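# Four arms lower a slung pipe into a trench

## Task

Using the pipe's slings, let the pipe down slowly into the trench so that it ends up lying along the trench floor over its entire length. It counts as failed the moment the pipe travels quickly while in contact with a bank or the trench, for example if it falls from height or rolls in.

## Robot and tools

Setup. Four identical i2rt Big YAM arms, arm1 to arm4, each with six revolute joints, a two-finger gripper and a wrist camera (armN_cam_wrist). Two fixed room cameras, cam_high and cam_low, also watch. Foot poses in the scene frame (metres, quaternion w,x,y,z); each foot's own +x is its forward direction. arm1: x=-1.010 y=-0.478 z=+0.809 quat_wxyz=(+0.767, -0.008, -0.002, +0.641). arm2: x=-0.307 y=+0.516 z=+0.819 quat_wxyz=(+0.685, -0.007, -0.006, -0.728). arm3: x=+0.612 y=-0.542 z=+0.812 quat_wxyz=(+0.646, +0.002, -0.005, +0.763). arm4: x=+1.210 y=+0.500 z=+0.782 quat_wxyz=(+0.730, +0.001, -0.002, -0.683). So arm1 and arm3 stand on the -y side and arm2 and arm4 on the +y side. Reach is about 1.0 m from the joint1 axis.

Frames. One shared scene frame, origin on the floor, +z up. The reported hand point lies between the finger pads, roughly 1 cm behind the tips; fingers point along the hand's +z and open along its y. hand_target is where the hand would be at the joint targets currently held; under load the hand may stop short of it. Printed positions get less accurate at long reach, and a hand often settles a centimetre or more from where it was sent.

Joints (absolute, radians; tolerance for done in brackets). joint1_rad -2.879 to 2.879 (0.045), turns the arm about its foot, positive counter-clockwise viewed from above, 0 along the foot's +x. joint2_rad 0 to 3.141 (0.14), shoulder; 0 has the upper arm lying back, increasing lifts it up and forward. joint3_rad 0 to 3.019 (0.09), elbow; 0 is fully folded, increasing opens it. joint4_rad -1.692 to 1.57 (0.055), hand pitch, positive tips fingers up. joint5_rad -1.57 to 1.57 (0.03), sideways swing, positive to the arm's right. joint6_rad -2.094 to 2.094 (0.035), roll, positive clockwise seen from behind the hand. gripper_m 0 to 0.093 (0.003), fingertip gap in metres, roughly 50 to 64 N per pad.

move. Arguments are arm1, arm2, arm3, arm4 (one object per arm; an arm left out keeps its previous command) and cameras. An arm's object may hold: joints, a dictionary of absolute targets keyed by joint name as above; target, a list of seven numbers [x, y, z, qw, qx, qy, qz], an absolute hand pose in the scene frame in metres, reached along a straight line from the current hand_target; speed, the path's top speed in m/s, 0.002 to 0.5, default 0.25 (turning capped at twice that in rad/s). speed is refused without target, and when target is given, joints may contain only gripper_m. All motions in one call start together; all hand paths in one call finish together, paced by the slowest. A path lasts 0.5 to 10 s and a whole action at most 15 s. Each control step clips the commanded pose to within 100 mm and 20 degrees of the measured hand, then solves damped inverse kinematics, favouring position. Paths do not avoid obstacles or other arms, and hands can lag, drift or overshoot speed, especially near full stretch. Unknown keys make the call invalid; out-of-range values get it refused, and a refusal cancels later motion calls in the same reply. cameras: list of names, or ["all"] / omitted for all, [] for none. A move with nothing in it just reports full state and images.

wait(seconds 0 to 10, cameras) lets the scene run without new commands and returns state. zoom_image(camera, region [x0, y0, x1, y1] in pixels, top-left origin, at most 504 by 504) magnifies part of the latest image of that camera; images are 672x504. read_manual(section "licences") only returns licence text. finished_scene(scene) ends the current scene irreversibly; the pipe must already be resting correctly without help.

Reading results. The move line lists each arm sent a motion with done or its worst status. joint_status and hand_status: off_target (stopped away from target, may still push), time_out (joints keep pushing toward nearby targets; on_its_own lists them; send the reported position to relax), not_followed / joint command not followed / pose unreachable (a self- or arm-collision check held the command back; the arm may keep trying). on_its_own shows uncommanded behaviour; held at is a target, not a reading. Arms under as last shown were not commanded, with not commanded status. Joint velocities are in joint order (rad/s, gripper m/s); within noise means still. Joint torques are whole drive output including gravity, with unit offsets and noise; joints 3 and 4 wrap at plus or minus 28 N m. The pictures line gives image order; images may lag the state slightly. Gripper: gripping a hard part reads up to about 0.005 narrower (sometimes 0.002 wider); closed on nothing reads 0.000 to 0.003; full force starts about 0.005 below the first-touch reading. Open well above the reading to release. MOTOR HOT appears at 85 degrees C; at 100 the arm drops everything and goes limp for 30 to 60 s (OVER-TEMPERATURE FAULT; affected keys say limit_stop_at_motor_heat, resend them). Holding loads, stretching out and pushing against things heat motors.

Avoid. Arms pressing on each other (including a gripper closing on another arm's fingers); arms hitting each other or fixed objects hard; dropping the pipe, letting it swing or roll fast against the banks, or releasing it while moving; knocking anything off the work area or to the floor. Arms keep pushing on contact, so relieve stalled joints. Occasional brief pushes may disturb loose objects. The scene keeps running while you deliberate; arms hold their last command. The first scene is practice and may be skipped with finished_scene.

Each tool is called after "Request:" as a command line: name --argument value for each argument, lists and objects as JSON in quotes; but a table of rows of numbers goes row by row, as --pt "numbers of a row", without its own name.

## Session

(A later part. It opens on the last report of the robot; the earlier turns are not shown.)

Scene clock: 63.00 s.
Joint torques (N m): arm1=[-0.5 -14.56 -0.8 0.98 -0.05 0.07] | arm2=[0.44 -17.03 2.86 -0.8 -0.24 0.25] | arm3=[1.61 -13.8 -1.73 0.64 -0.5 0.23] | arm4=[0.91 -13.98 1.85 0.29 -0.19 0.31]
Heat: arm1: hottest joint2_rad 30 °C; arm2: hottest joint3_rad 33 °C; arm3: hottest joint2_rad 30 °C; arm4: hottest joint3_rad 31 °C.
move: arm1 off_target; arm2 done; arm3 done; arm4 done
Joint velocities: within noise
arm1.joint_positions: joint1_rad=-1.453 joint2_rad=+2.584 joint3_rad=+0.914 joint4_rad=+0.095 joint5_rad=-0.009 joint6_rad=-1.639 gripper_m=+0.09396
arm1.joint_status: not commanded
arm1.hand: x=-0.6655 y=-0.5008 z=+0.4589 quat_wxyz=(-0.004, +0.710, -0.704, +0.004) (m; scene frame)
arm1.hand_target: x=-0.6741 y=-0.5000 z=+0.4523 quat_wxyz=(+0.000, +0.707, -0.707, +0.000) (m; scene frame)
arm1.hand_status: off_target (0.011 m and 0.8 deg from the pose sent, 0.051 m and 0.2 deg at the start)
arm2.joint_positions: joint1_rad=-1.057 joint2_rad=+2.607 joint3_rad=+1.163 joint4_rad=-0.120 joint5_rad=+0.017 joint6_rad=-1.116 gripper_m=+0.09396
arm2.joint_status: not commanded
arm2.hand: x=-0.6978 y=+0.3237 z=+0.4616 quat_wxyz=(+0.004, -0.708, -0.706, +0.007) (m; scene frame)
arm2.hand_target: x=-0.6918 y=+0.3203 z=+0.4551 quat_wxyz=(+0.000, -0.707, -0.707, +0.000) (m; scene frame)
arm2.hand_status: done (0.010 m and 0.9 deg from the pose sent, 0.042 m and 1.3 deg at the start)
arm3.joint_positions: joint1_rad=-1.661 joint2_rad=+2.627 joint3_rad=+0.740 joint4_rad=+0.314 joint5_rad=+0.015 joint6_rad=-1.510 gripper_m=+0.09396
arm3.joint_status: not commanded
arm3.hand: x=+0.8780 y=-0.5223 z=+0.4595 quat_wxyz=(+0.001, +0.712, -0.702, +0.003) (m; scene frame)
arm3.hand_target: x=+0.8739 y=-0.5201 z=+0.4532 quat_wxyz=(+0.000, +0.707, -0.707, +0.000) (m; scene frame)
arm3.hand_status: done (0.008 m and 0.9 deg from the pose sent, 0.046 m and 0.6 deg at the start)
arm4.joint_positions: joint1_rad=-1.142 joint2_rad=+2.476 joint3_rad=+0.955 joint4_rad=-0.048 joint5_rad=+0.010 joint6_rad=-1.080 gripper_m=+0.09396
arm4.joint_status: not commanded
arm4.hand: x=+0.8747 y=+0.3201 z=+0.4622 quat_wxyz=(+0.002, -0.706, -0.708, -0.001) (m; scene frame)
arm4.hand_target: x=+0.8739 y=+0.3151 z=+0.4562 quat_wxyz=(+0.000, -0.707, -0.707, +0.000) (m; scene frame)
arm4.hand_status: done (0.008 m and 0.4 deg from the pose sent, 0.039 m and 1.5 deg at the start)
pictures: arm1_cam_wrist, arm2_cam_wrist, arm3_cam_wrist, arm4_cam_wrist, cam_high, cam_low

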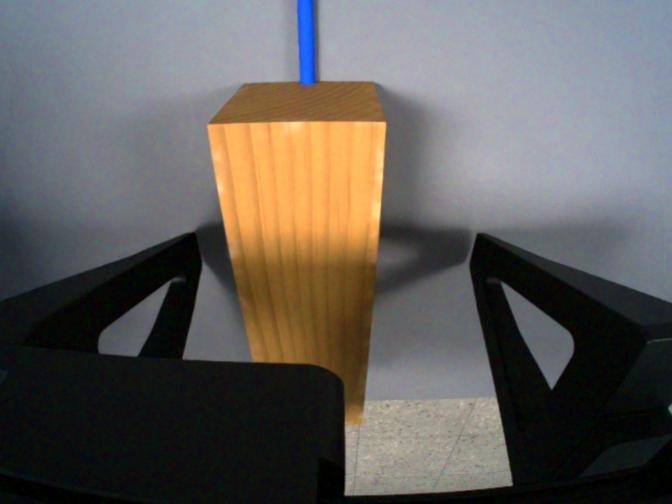

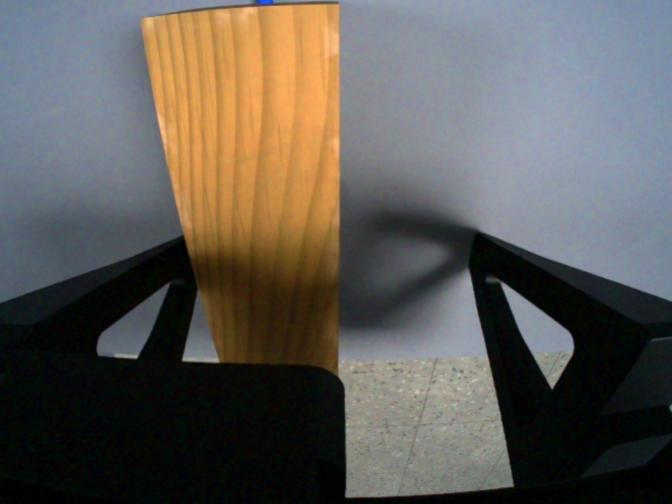

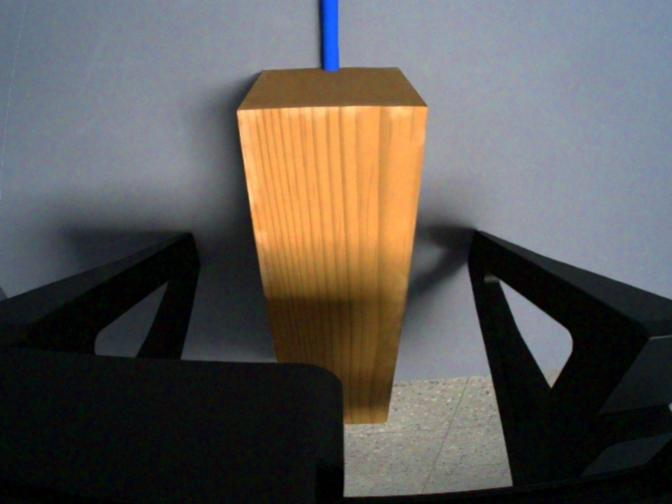

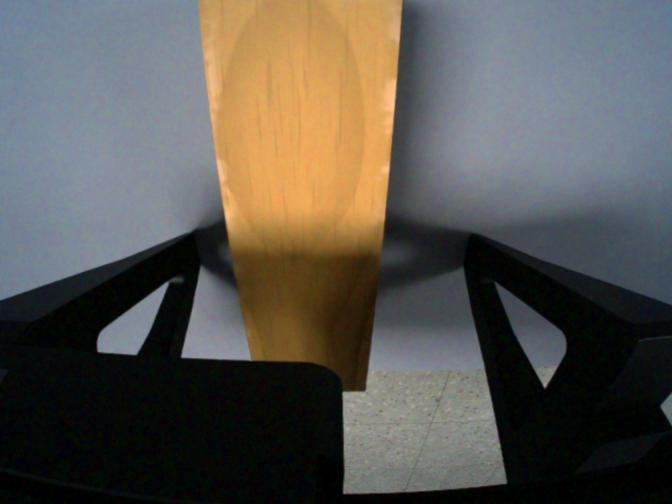

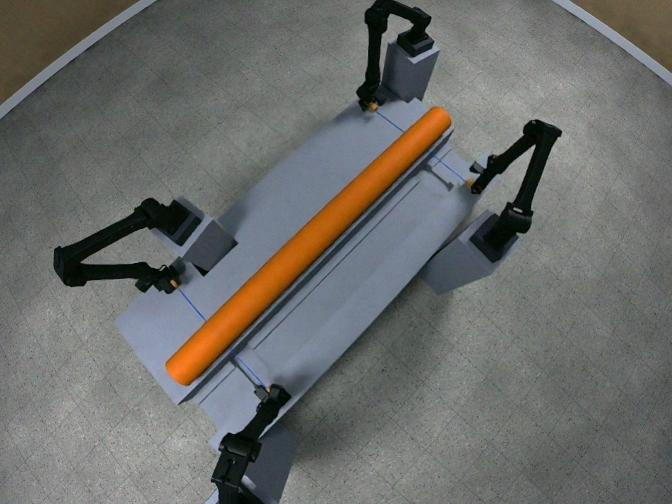

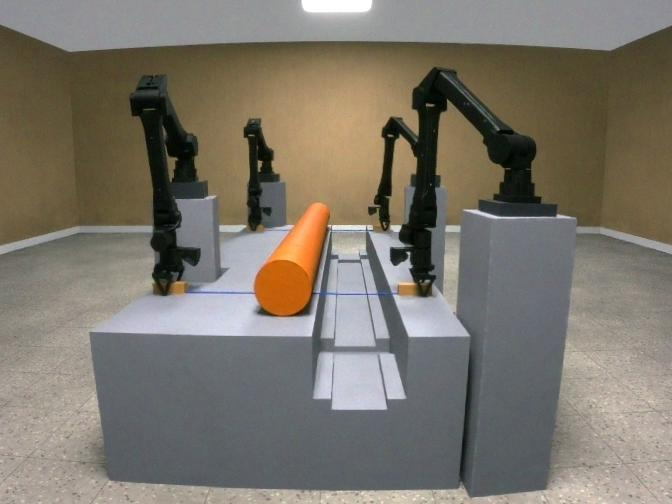

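Request:
move --arm1 '{"target":[-0.678,-0.5,0.457,0,0.707,-0.707,0],"speed":0.1}' --arm2 '{"target":[-0.669,0.32,0.458,0,0.707,0.707,0],"speed":0.1}' --arm3 '{"target":[0.874,-0.52,0.456,0,0.707,-0.707,0],"speed":0.1}' --arm4 '{"target":[0.884,0.315,0.459,0,0.707,0.707,0],"speed":0.1}' --cameras '["arm2_cam_wrist","arm1_cam_wrist"]'

Request:
move --arm1 '{"joints":{"gripper_m":0.03}}' --arm2 '{"joints":{"gripper_m":0.03}}' --arm3 '{"joints":{"gripper_m":0.03}}' --arm4 '{"joints":{"gripper_m":0.03}}'

Scene clock: 67.57 s.
Joint torques (N m): arm1=[-0.38 -14.51 -1.22 0.91 -0.07 0.11] | arm2=[0.73 -17.49 0.44 -0.12 -0.3 0.25] | arm3=[1.79 -14.56 -2.17 0.55 -0.5 0.22] | arm4=[1.49 -14.62 -0.02 0.62 -0.18 0.26]
Heat: arm1: hottest joint2_rad 30 °C; arm2: hottest joint3_rad 32 °C; arm3: hottest joint2_rad 30 °C; arm4: hottest joint3_rad 31 °C.
move: arm1 done; arm2 off_target; arm3 done; arm4 done
Joint velocities: within noise
arm1.joint_positions: joint1_rad=-1.453 joint2_rad=+2.584 joint3_rad=+0.901 joint4_rad=+0.100 joint5_rad=-0.009 joint6_rad=-1.639 gripper_m=+0.09396
arm1.joint_status: not commanded
arm1.hand: x=-0.6726 y=-0.5004 z=+0.4593 quat_wxyz=(-0.001, +0.710, -0.704, +0.001) (m; scene frame)
arm1.hand_target: x=-0.6780 y=-0.5000 z=+0.4571 quat_wxyz=(+0.000, +0.707, -0.707, +0.000) (m; scene frame)
arm1.hand_status: done (0.006 m and 0.5 deg from the pose sent, 0.013 m and 0.8 deg at the start)
arm2.joint_positions: joint1_rad=-1.035 joint2_rad=+2.604 joint3_rad=+1.125 joint4_rad=-0.091 joint5_rad=+0.018 joint6_rad=-1.091 gripper_m=+0.09396
arm2.joint_status: not commanded
arm2.hand: x=-0.6802 y=+0.3226 z=+0.4612 quat_wxyz=(+0.003, -0.709, -0.705, +0.005) (m; scene frame)
arm2.hand_target: x=-0.6692 y=+0.3202 z=+0.4581 quat_wxyz=(+0.000, -0.707, -0.707, +0.000) (m; scene frame)
arm2.hand_status: off_target (0.012 m and 0.7 deg from the pose sent, 0.029 m and 0.9 deg at the start)
arm3.joint_positions: joint1_rad=-1.661 joint2_rad=+2.627 joint3_rad=+0.740 joint4_rad=+0.314 joint5_rad=+0.016 joint6_rad=-1.509 gripper_m=+0.09396
arm3.joint_status: not commanded
arm3.hand: x=+0.8780 y=-0.5224 z=+0.4597 quat_wxyz=(+0.002, +0.712, -0.702, +0.003) (m; scene frame)
arm3.hand_target: x=+0.8740 y=-0.5201 z=+0.4561 quat_wxyz=(+0.000, +0.707, -0.707, +0.000) (m; scene frame)
arm3.hand_status: done (0.006 m and 0.9 deg from the pose sent, 0.006 m and 0.9 deg at the start)
arm4.joint_positions: joint1_rad=-1.139 joint2_rad=+2.476 joint3_rad=+0.952 joint4_rad=-0.039 joint5_rad=+0.010 joint6_rad=-1.065 gripper_m=+0.09396
arm4.joint_status: not commanded
arm4.hand: x=+0.8753 y=+0.3187 z=+0.4622 quat_wxyz=(+0.003, -0.710, -0.704, +0.002) (m; scene frame)
arm4.hand_target: x=+0.8838 y=+0.3152 z=+0.4591 quat_wxyz=(+0.000, -0.707, -0.707, +0.000) (m; scene frame)
arm4.hand_status: done (0.010 m and 0.6 deg from the pose sent, 0.011 m and 0.4 deg at the start)
pictures: arm1_cam_wrist, arm2_cam_wrist

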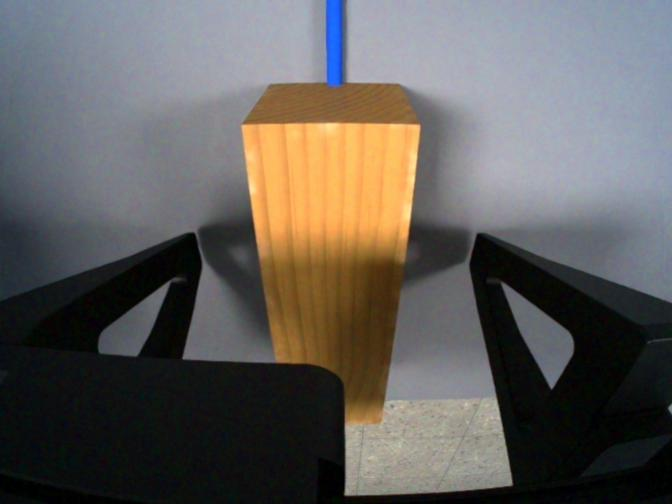

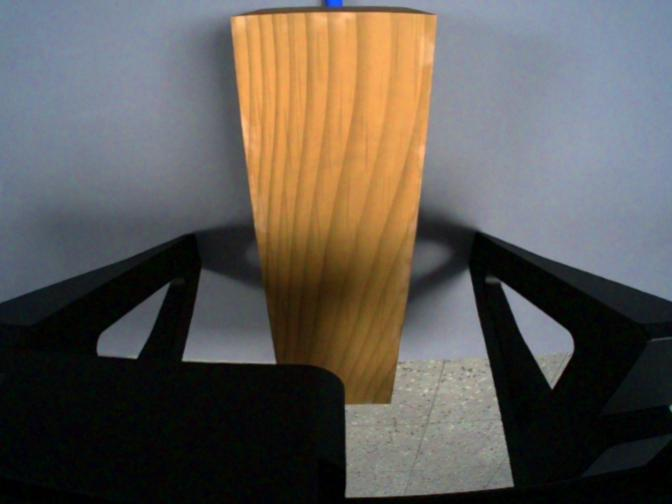

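Scene clock: 68.20 s.
Joint torques (N m): arm1=[-0.32 -15.68 -1.31 0.83 -0.09 0.09] | arm2=[0.62 -17.44 0.44 -0.1 -0.3 0.21] | arm3=[1.61 -14.62 -2.02 0.46 -0.34 0.1] | arm4=[0.97 -14.68 -0.02 0.57 -0.1 0.25]
Heat: arm1: hottest joint2_rad 30 °C; arm2: hottest joint3_rad 32 °C; arm3: hottest joint2_rad 30 °C; arm4: hottest joint3_rad 31 °C.
move: arm1 off_target; arm2 off_target; arm3 off_target; arm4 off_target
Joint velocities: within noise
arm1.joint_positions: joint1_rad=-1.453 joint2_rad=+2.584 joint3_rad=+0.900 joint4_rad=+0.101 joint5_rad=-0.009 joint6_rad=-1.638 gripper_m=+0.03421
arm1.joint_status: gripper_m off_target (ended at +0.03424, target +0.03000)
arm1.hand: x=-0.6729 y=-0.5003 z=+0.4594 quat_wxyz=(-0.001, +0.710, -0.704, +0.001) (m; scene frame)
arm1.hand_target: x=-0.6781 y=-0.4999 z=+0.4571 quat_wxyz=(+0.000, +0.707, -0.707, +0.000) (m; scene frame)
arm1.hand_status: not commanded
arm2.joint_positions: joint1_rad=-1.035 joint2_rad=+2.603 joint3_rad=+1.125 joint4_rad=-0.091 joint5_rad=+0.018 joint6_rad=-1.088 gripper_m=+0.03459
arm2.joint_status: gripper_m off_target (ended at +0.03463, target +0.03000)
arm2.hand: x=-0.6804 y=+0.3225 z=+0.4613 quat_wxyz=(+0.003, -0.710, -0.704, +0.005) (m; scene frame)
arm2.hand_target: x=-0.6692 y=+0.3202 z=+0.4581 quat_wxyz=(+0.000, -0.707, -0.707, +0.000) (m; scene frame)
arm2.hand_status: not commanded
arm3.joint_positions: joint1_rad=-1.661 joint2_rad=+2.628 joint3_rad=+0.737 joint4_rad=+0.316 joint5_rad=+0.012 joint6_rad=-1.498 gripper_m=+0.03488
arm3.joint_status: gripper_m off_target (ended at +0.03492, target +0.03000)
arm3.hand: x=+0.8763 y=-0.5218 z=+0.4598 quat_wxyz=(+0.001, +0.708, -0.706, +0.001) (m; scene frame)
arm3.hand_target: x=+0.8740 y=-0.5201 z=+0.4561 quat_wxyz=(+0.000, +0.707, -0.707, +0.000) (m; scene frame)
arm3.hand_status: not commanded
arm4.joint_positions: joint1_rad=-1.131 joint2_rad=+2.476 joint3_rad=+0.952 joint4_rad=-0.036 joint5_rad=+0.007 joint6_rad=-1.065 gripper_m=+0.03488
arm4.joint_status: gripper_m off_target (ended at +0.03491, target +0.03000)
arm4.hand: x=+0.8763 y=+0.3156 z=+0.4622 quat_wxyz=(+0.002, -0.707, -0.707, +0.003) (m; scene frame)
arm4.hand_target: x=+0.8838 y=+0.3152 z=+0.4591 quat_wxyz=(+0.000, -0.707, -0.707, +0.000) (m; scene frame)
arm4.hand_status: not commanded
pictures: arm1_cam_wrist, arm2_cam_wrist, arm3_cam_wrist, arm4_cam_wrist, cam_high, cam_low

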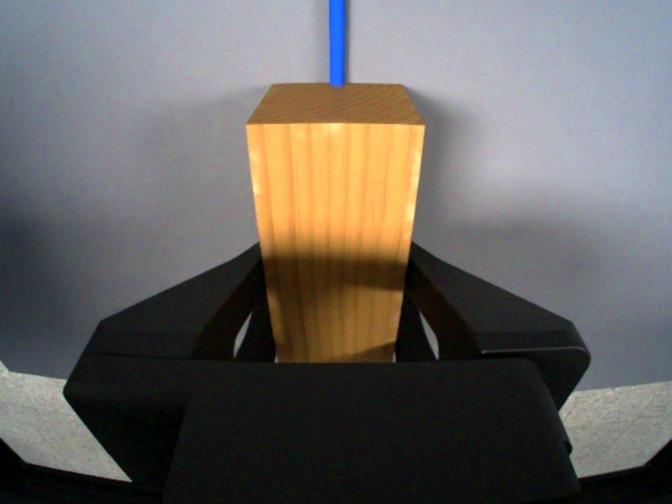

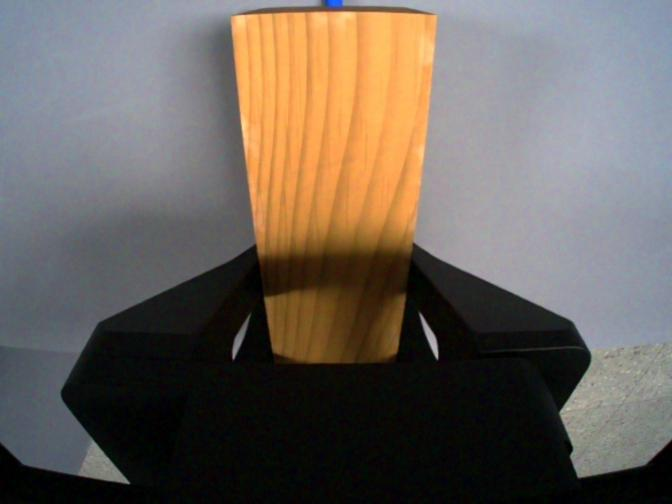

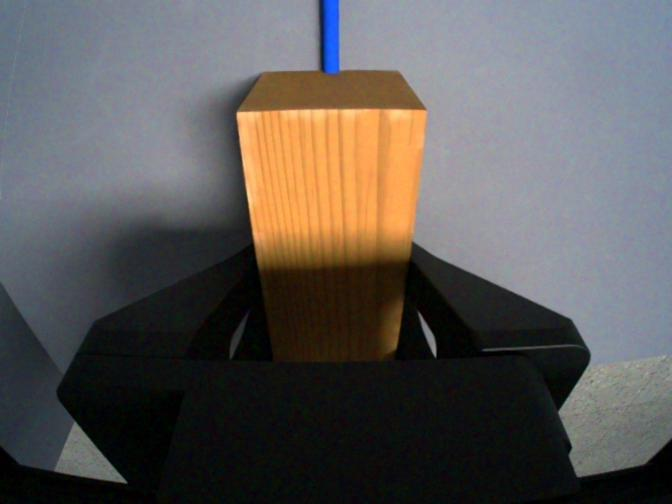

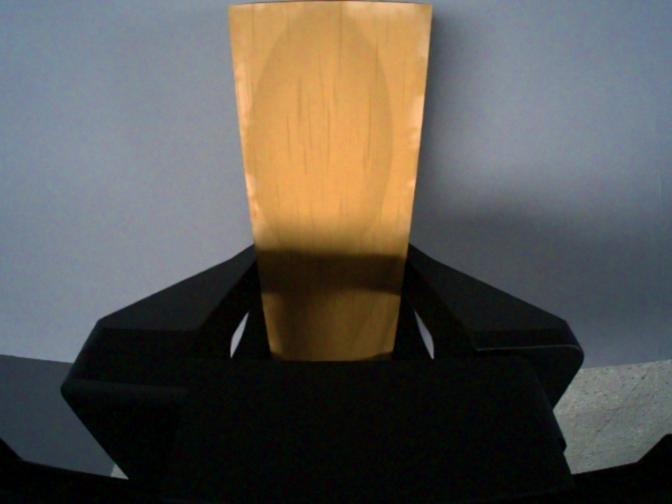

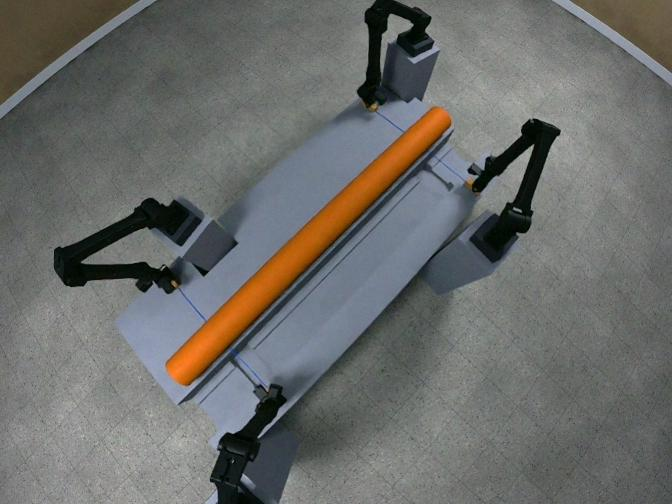

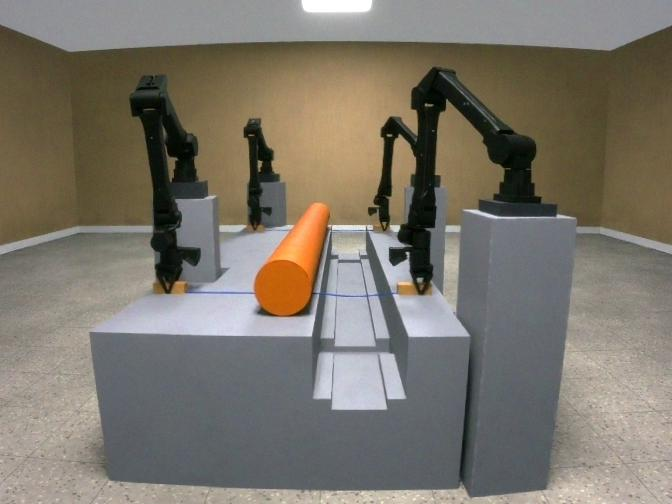

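Request:
move --arm1 '{"target":[-0.674,-0.36,0.70,0,0.707,-0.707,0],"speed":0.15}' --arm2 '{"target":[-0.676,0.14,0.70,0,0.707,0.707,0],"speed":0.15}' --arm3 '{"target":[0.877,-0.36,0.70,0,0.707,-0.707,0],"speed":0.15}' --arm4 '{"target":[0.877,0.14,0.70,0,0.707,0.707,0],"speed":0.15}'

Scene clock: 91.87 s.
Joint torques (N m): arm1=[0.32 -13.51 4.98 0.03 -0.17 0.1] | arm2=[0.15 -20.37 9.57 -0.94 -0.18 0.19] | arm3=[1.55 -14.1 4.3 -0.38 -0.26 0.08] | arm4=[0.73 -18.26 7.71 -0.28 -0.02 0.31]
Heat: arm1: hottest joint2_rad 31 °C; arm2: hottest joint2_rad 32 °C; arm3: hottest joint2_rad 30 °C; arm4: hottest joint3_rad 30 °C.
move: arm1 done; arm2 off_target; arm3 off_target; arm4 off_target
Joint velocities: within noise
arm1.joint_positions: joint1_rad=-1.060 joint2_rad=+1.848 joint3_rad=+0.715 joint4_rad=-0.459 joint5_rad=-0.012 joint6_rad=-1.243 gripper_m=+0.03421
arm1.joint_status: not commanded
arm1.hand: x=-0.6810 y=-0.3642 z=+0.6946 quat_wxyz=(+0.005, +0.709, -0.705, -0.002) (m; scene frame)
arm1.hand_target: x=-0.6741 y=-0.3600 z=+0.7000 quat_wxyz=(+0.000, +0.707, -0.707, +0.000) (m; scene frame)
arm1.hand_status: done (0.010 m and 0.7 deg from the pose sent, 0.279 m and 0.5 deg at the start)
arm2.joint_positions: joint1_rad=-0.722 joint2_rad=+2.147 joint3_rad=+1.231 joint4_rad=-0.702 joint5_rad=+0.011 joint6_rad=-0.782 gripper_m=+0.03459
arm2.joint_status: not commanded
arm2.hand: x=-0.6662 y=+0.1569 z=+0.6867 quat_wxyz=(+0.000, -0.708, -0.706, -0.017) (m; scene frame)
arm2.hand_target: x=-0.6756 y=+0.1403 z=+0.7003 quat_wxyz=(+0.000, -0.707, -0.707, +0.000) (m; scene frame)
arm2.hand_status: off_target (0.024 m and 1.9 deg from the pose sent, 0.301 m and 0.8 deg at the start)
arm3.joint_positions: joint1_rad=-1.134 joint2_rad=+1.802 joint3_rad=+0.612 joint4_rad=-0.404 joint5_rad=+0.007 joint6_rad=-0.973 gripper_m=+0.03488
arm3.joint_status: not commanded
arm3.hand: x=+0.8697 y=-0.3667 z=+0.6954 quat_wxyz=(+0.008, +0.709, -0.706, -0.001) (m; scene frame)
arm3.hand_target: x=+0.8770 y=-0.3600 z=+0.7001 quat_wxyz=(+0.000, +0.707, -0.707, +0.000) (m; scene frame)
arm3.hand_status: off_target (0.011 m and 0.9 deg from the pose sent, 0.290 m and 0.2 deg at the start)
arm4.joint_positions: joint1_rad=-0.816 joint2_rad=+1.998 joint3_rad=+1.101 joint4_rad=-0.718 joint5_rad=+0.006 joint6_rad=-0.758 gripper_m=+0.03488
arm4.joint_status: not commanded
arm4.hand: x=+0.8902 y=+0.1580 z=+0.6821 quat_wxyz=(+0.001, -0.704, -0.710, -0.023) (m; scene frame)
arm4.hand_target: x=+0.8775 y=+0.1404 z=+0.7004 quat_wxyz=(+0.000, -0.707, -0.707, +0.000) (m; scene frame)
arm4.hand_status: off_target (0.029 m and 2.7 deg from the pose sent, 0.296 m and 0.4 deg at the start)
pictures: arm1_cam_wrist, arm2_cam_wrist, arm3_cam_wrist, arm4_cam_wrist, cam_high, cam_low

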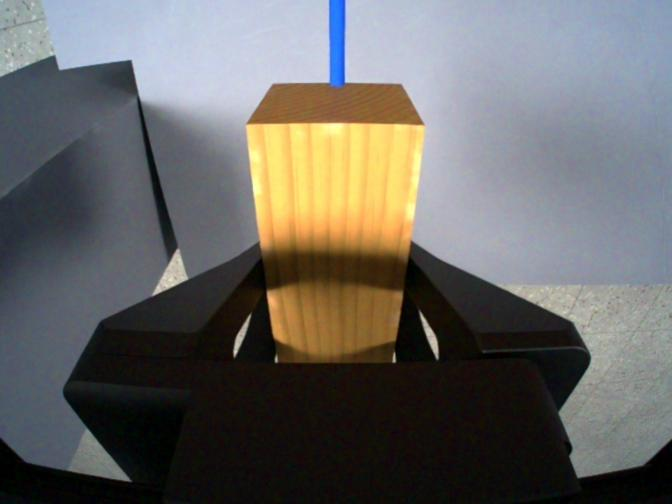

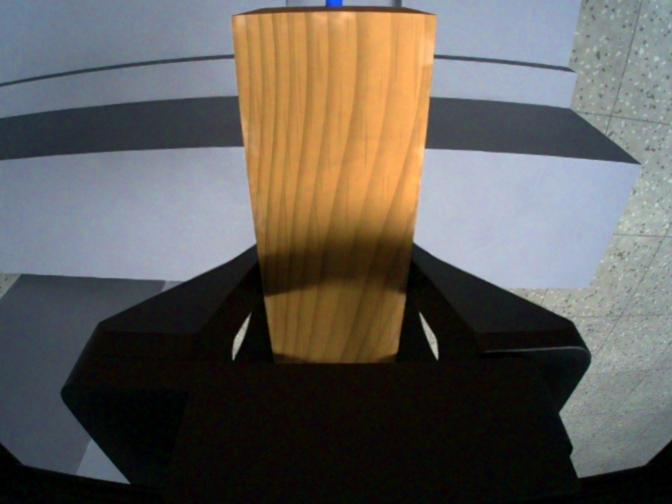

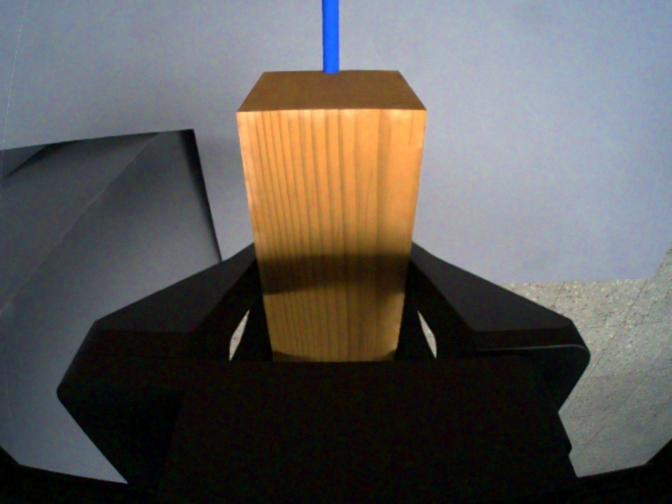

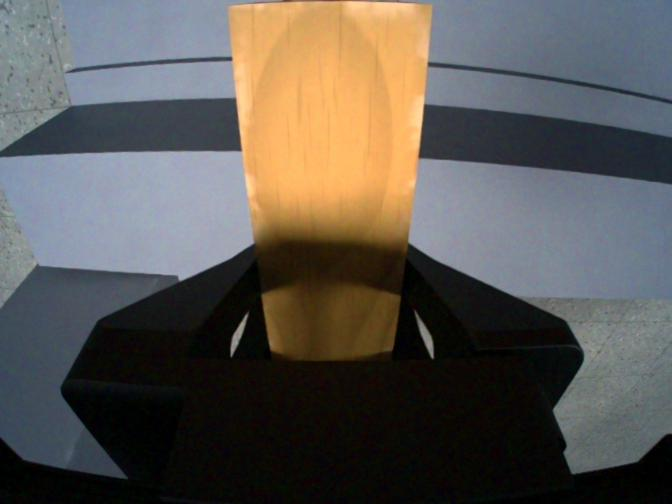

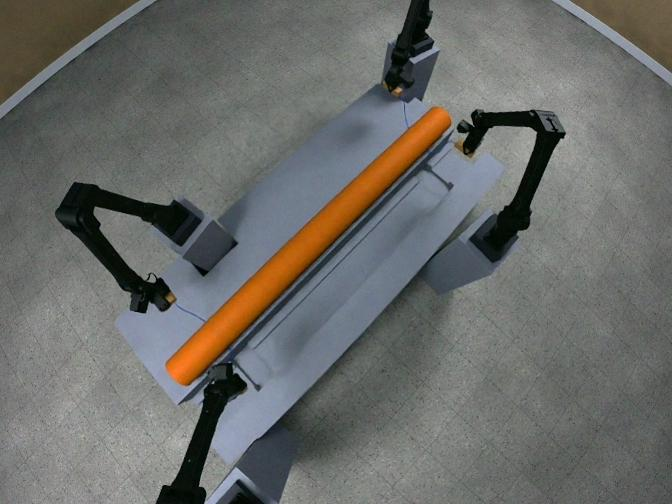

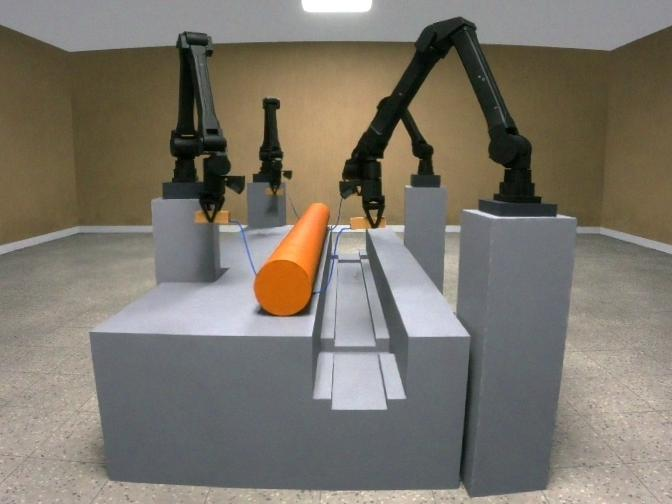

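Request:
move --arm1 '{"target":[-0.674,-0.36,0.78,0,0.707,-0.707,0],"speed":0.06}' --arm2 '{"target":[-0.684,0.13,0.79,0,0.707,0.707,0],"speed":0.06}' --arm3 '{"target":[0.880,-0.36,0.78,0,0.707,-0.707,0],"speed":0.06}' --arm4 '{"target":[0.870,0.13,0.795,0,0.707,0.707,0],"speed":0.06}'

Scene clock: 99.07 s.
Joint torques (N m): arm1=[-2.26 -16.62 8.06 -1.01 0.35 -0.07] | arm2=[-0.38 -24.47 12.15 -1.68 -0.18 0.11] | arm3=[0.62 -16.67 6.91 -1.32 -0.01 0] | arm4=[0.44 -22.01 10.29 -0.88 -0.01 0.19]
Heat: arm1: hottest joint2_rad 31 °C; arm2: hottest joint2_rad 33 °C; arm3: hottest joint2_rad 30 °C; arm4: hottest joint3_rad 31 °C.
move: arm1 off_target; arm2 off_target; arm3 off_target; arm4 off_target
Joint velocities: within noise
arm1.joint_positions: joint1_rad=-1.044 joint2_rad=+1.681 joint3_rad=+0.719 joint4_rad=-0.676 joint5_rad=-0.023 joint6_rad=-1.231 gripper_m=+0.03421
arm1.joint_status: not commanded
arm1.hand: x=-0.6982 y=-0.3617 z=+0.7506 quat_wxyz=(+0.024, +0.710, -0.704, -0.017) (m; scene frame)
arm1.hand_target: x=-0.6749 y=-0.3602 z=+0.7788 quat_wxyz=(+0.000, +0.707, -0.707, +0.000) (m; scene frame)
arm1.hand_status: off_target (0.038 m and 3.4 deg from the pose sent, 0.086 m and 0.7 deg at the start)
arm2.joint_positions: joint1_rad=-0.712 joint2_rad=+2.054 joint3_rad=+1.277 joint4_rad=-0.889 joint5_rad=+0.012 joint6_rad=-0.767 gripper_m=+0.03459
arm2.joint_status: not commanded
arm2.hand: x=-0.6626 y=+0.1541 z=+0.7456 quat_wxyz=(+0.001, -0.708, -0.705, -0.041) (m; scene frame)
arm2.hand_target: x=-0.6825 y=+0.1316 z=+0.7898 quat_wxyz=(+0.000, -0.707, -0.707, +0.000) (m; scene frame)
arm2.hand_status: off_target (0.055 m and 4.7 deg from the pose sent, 0.108 m and 1.9 deg at the start)
arm3.joint_positions: joint1_rad=-1.128 joint2_rad=+1.612 joint3_rad=+0.635 joint4_rad=-0.657 joint5_rad=+0.002 joint6_rad=-0.968 gripper_m=+0.03488
arm3.joint_status: not commanded
arm3.hand: x=+0.8614 y=-0.3692 z=+0.7563 quat_wxyz=(+0.027, +0.709, -0.705, -0.007) (m; scene frame)
arm3.hand_target: x=+0.8796 y=-0.3601 z=+0.7790 quat_wxyz=(+0.000, +0.707, -0.707, +0.000) (m; scene frame)
arm3.hand_status: off_target (0.031 m and 3.2 deg from the pose sent, 0.085 m and 0.9 deg at the start)
arm4.joint_positions: joint1_rad=-0.808 joint2_rad=+1.896 joint3_rad=+1.166 joint4_rad=-0.938 joint5_rad=+0.006 joint6_rad=-0.744 gripper_m=+0.03488
arm4.joint_status: not commanded
arm4.hand: x=+0.8927 y=+0.1559 z=+0.7477 quat_wxyz=(+0.002, -0.705, -0.707, -0.049) (m; scene frame)
arm4.hand_target: x=+0.8718 y=+0.1320 z=+0.7948 quat_wxyz=(+0.000, -0.707, -0.707, +0.000) (m; scene frame)
arm4.hand_status: off_target (0.059 m and 5.6 deg from the pose sent, 0.118 m and 2.7 deg at the start)
pictures: arm1_cam_wrist, arm2_cam_wrist, arm3_cam_wrist, arm4_cam_wrist, cam_high, cam_low

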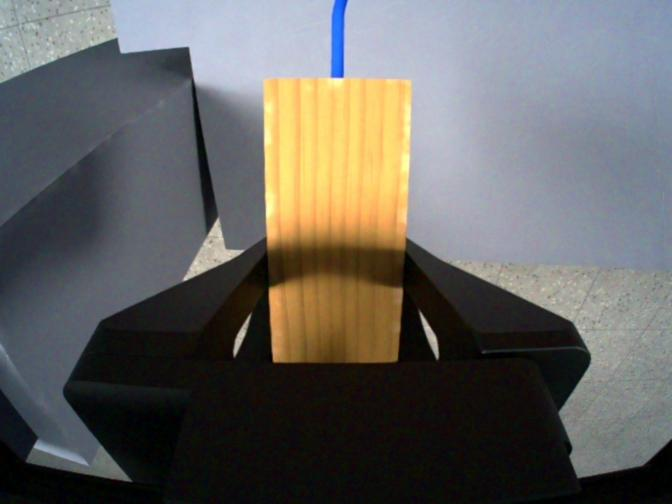

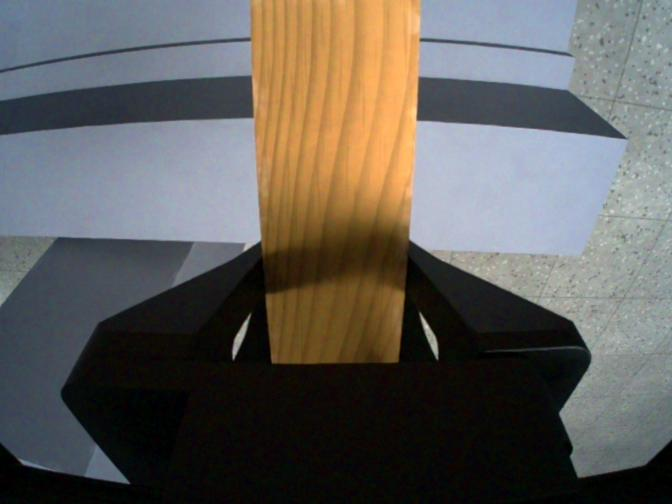

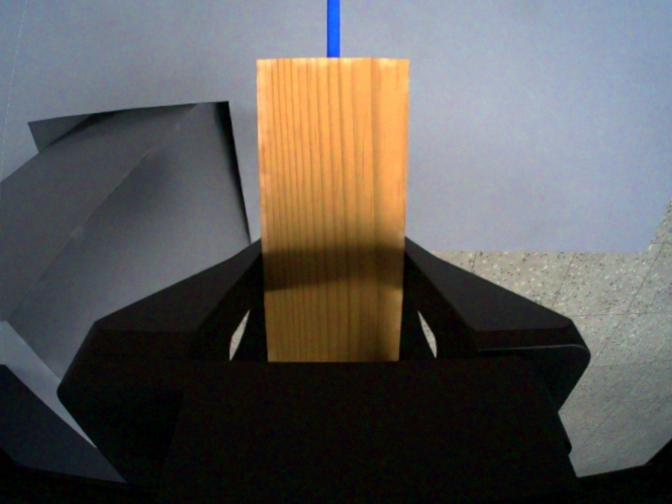

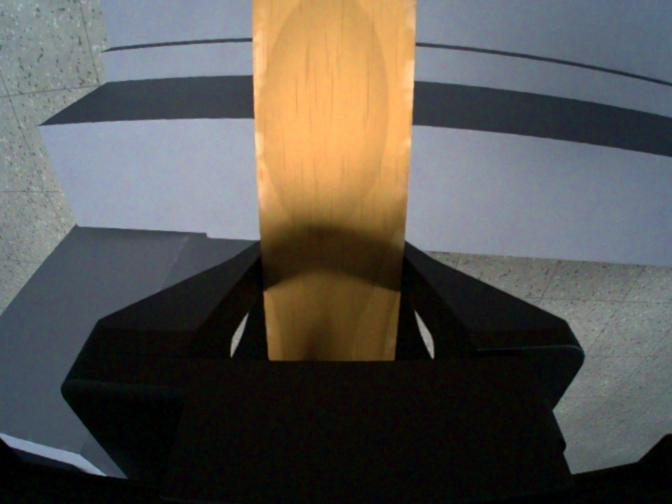

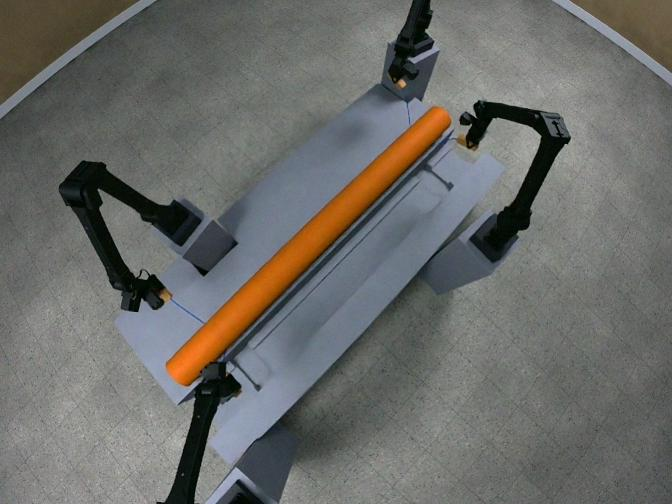

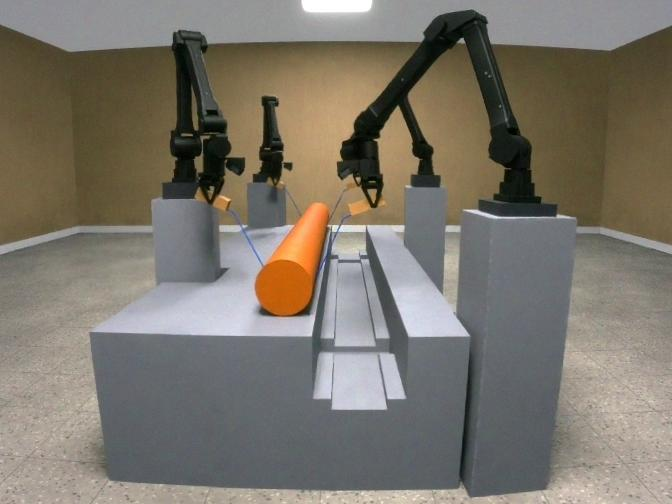

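Request:
move --arm1 '{"target":[-0.66,-0.36,0.84,0,0.707,-0.707,0],"speed":0.04}' --arm2 '{"target":[-0.690,0.13,0.85,0,0.707,0.707,0],"speed":0.04}' --arm3 '{"target":[0.89,-0.36,0.84,0,0.707,-0.707,0],"speed":0.04}' --arm4 '{"target":[0.863,0.13,0.855,0,0.707,0.707,0],"speed":0.04}'

Scene clock: 103.90 s.
Joint torques (N m): arm1=[-2.2 -17.44 10.47 -1.35 0.52 -0.2] | arm2=[-1.49 -28.75 13.49 -3.12 0.12 -0.03] | arm3=[-0.5 -18.78 9.05 -2.26 0.44 -0.14] | arm4=[-1.03 -27.22 11.41 -2.84 0.27 0.03]
Heat: arm1: hottest joint2_rad 32 °C; arm2: hottest joint2_rad 33 °C; arm3: hottest joint2_rad 31 °C; arm4: hottest joint3_rad 31 °C.
move: arm1 off_target; arm2 off_target; arm3 off_target; arm4 off_target
Joint velocities: within noise
arm1.joint_positions: joint1_rad=-1.044 joint2_rad=+1.596 joint3_rad=+0.789 joint4_rad=-0.856 joint5_rad=-0.025 joint6_rad=-1.230 gripper_m=+0.03421
arm1.joint_status: not commanded
arm1.hand: x=-0.6911 y=-0.3582 z=+0.7970 quat_wxyz=(+0.034, +0.709, -0.704, -0.023) (m; scene frame)
arm1.hand_target: x=-0.6619 y=-0.3603 z=+0.8379 quat_wxyz=(+0.000, +0.707, -0.707, +0.001) (m; scene frame)
arm1.hand_status: off_target (0.053 m and 4.7 deg from the pose sent, 0.097 m and 3.4 deg at the start)
arm2.joint_positions: joint1_rad=-0.703 joint2_rad=+2.023 joint3_rad=+1.320 joint4_rad=-0.982 joint5_rad=+0.006 joint6_rad=-0.761 gripper_m=+0.03459
arm2.joint_status: not commanded
arm2.hand: x=-0.6621 y=+0.1473 z=+0.7744 quat_wxyz=(-0.001, -0.707, -0.705, -0.050) (m; scene frame)
arm2.hand_target: x=-0.6872 y=+0.1326 z=+0.8468 quat_wxyz=(+0.001, -0.707, -0.707, +0.001) (m; scene frame)
arm2.hand_status: off_target (0.082 m and 5.8 deg from the pose sent, 0.111 m and 4.7 deg at the start)
arm3.joint_positions: joint1_rad=-1.127 joint2_rad=+1.516 joint3_rad=+0.697 joint4_rad=-0.835 joint5_rad=-0.007 joint6_rad=-0.967 gripper_m=+0.03488
arm3.joint_status: not commanded
arm3.hand: x=+0.8650 y=-0.3649 z=+0.8006 quat_wxyz=(+0.036, +0.709, -0.705, -0.013) (m; scene frame)
arm3.hand_target: x=+0.8887 y=-0.3603 z=+0.8373 quat_wxyz=(+0.000, +0.707, -0.707, +0.001) (m; scene frame)
arm3.hand_status: off_target (0.047 m and 4.4 deg from the pose sent, 0.089 m and 3.2 deg at the start)
arm4.joint_positions: joint1_rad=-0.796 joint2_rad=+1.883 joint3_rad=+1.224 joint4_rad=-1.021 joint5_rad=+0.000 joint6_rad=-0.738 gripper_m=+0.03488
arm4.joint_status: not commanded
arm4.hand: x=+0.8907 y=+0.1437 z=+0.7713 quat_wxyz=(+0.000, -0.703, -0.709, -0.055) (m; scene frame)
arm4.hand_target: x=+0.8663 y=+0.1330 z=+0.8498 quat_wxyz=(+0.001, -0.707, -0.707, +0.001) (m; scene frame)
arm4.hand_status: off_target (0.089 m and 6.3 deg from the pose sent, 0.114 m and 5.6 deg at the start)
pictures: arm1_cam_wrist, arm2_cam_wrist, arm3_cam_wrist, arm4_cam_wrist, cam_high, cam_low

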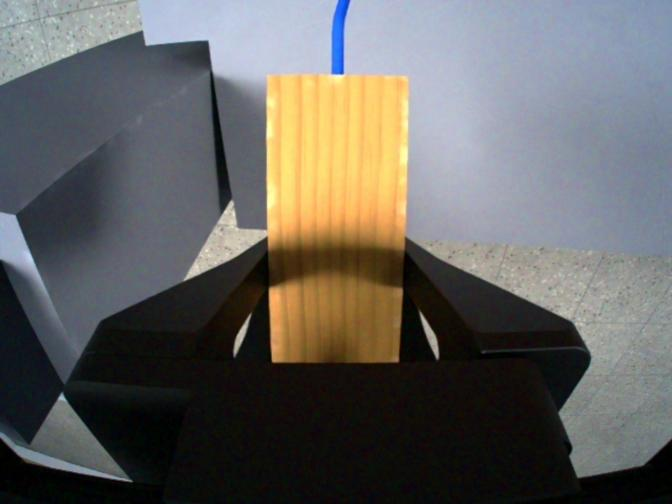

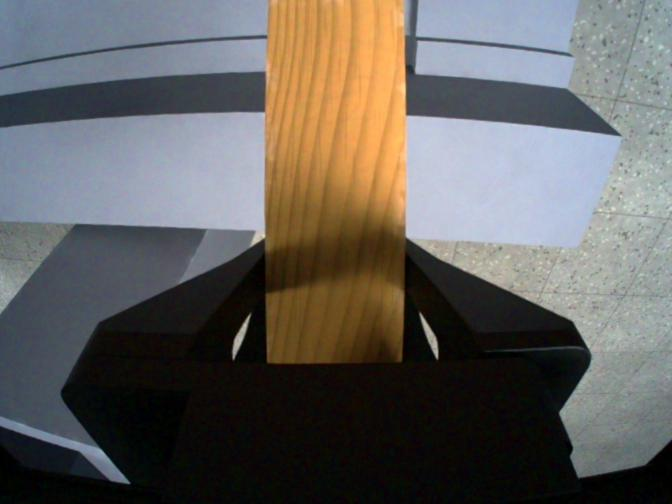

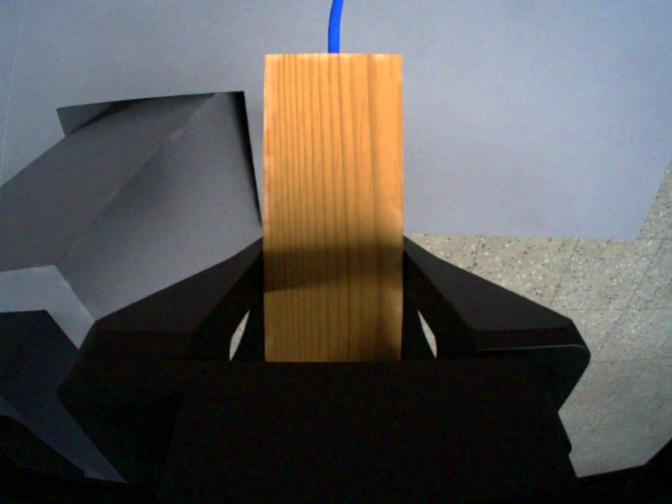

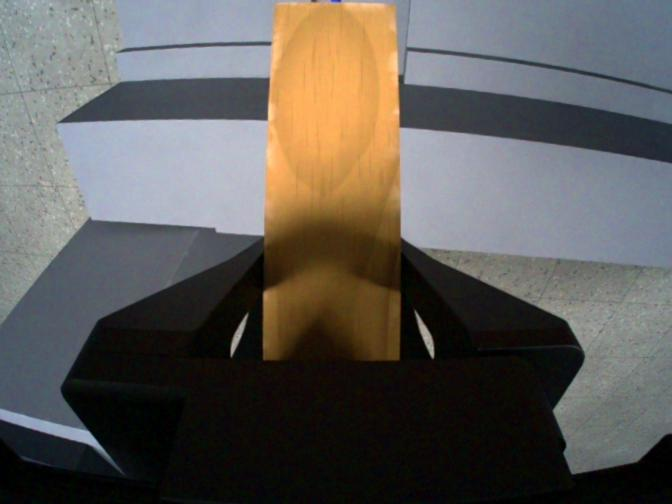

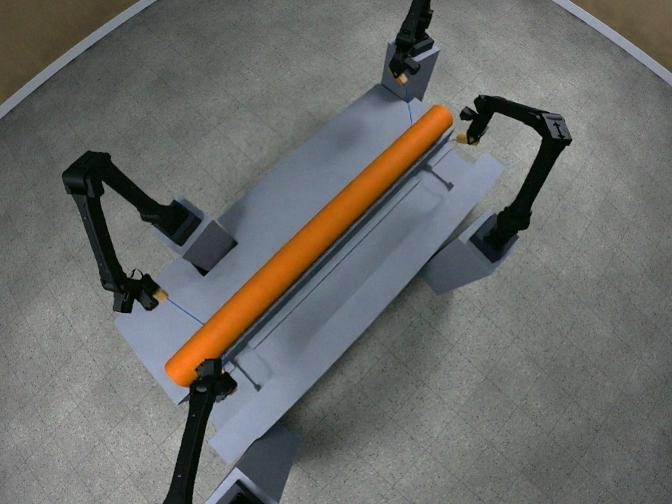

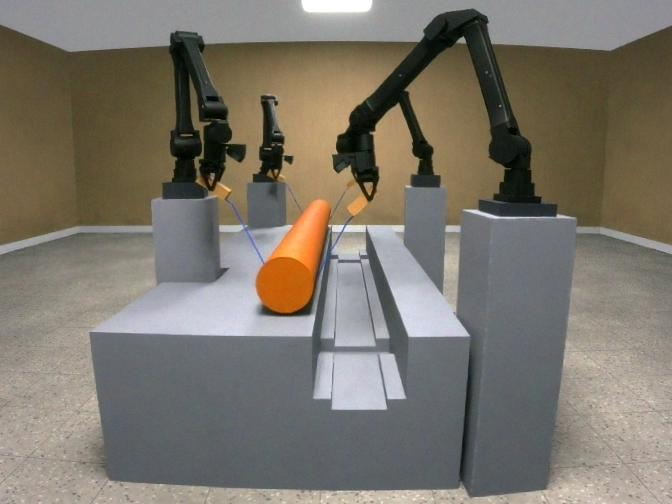

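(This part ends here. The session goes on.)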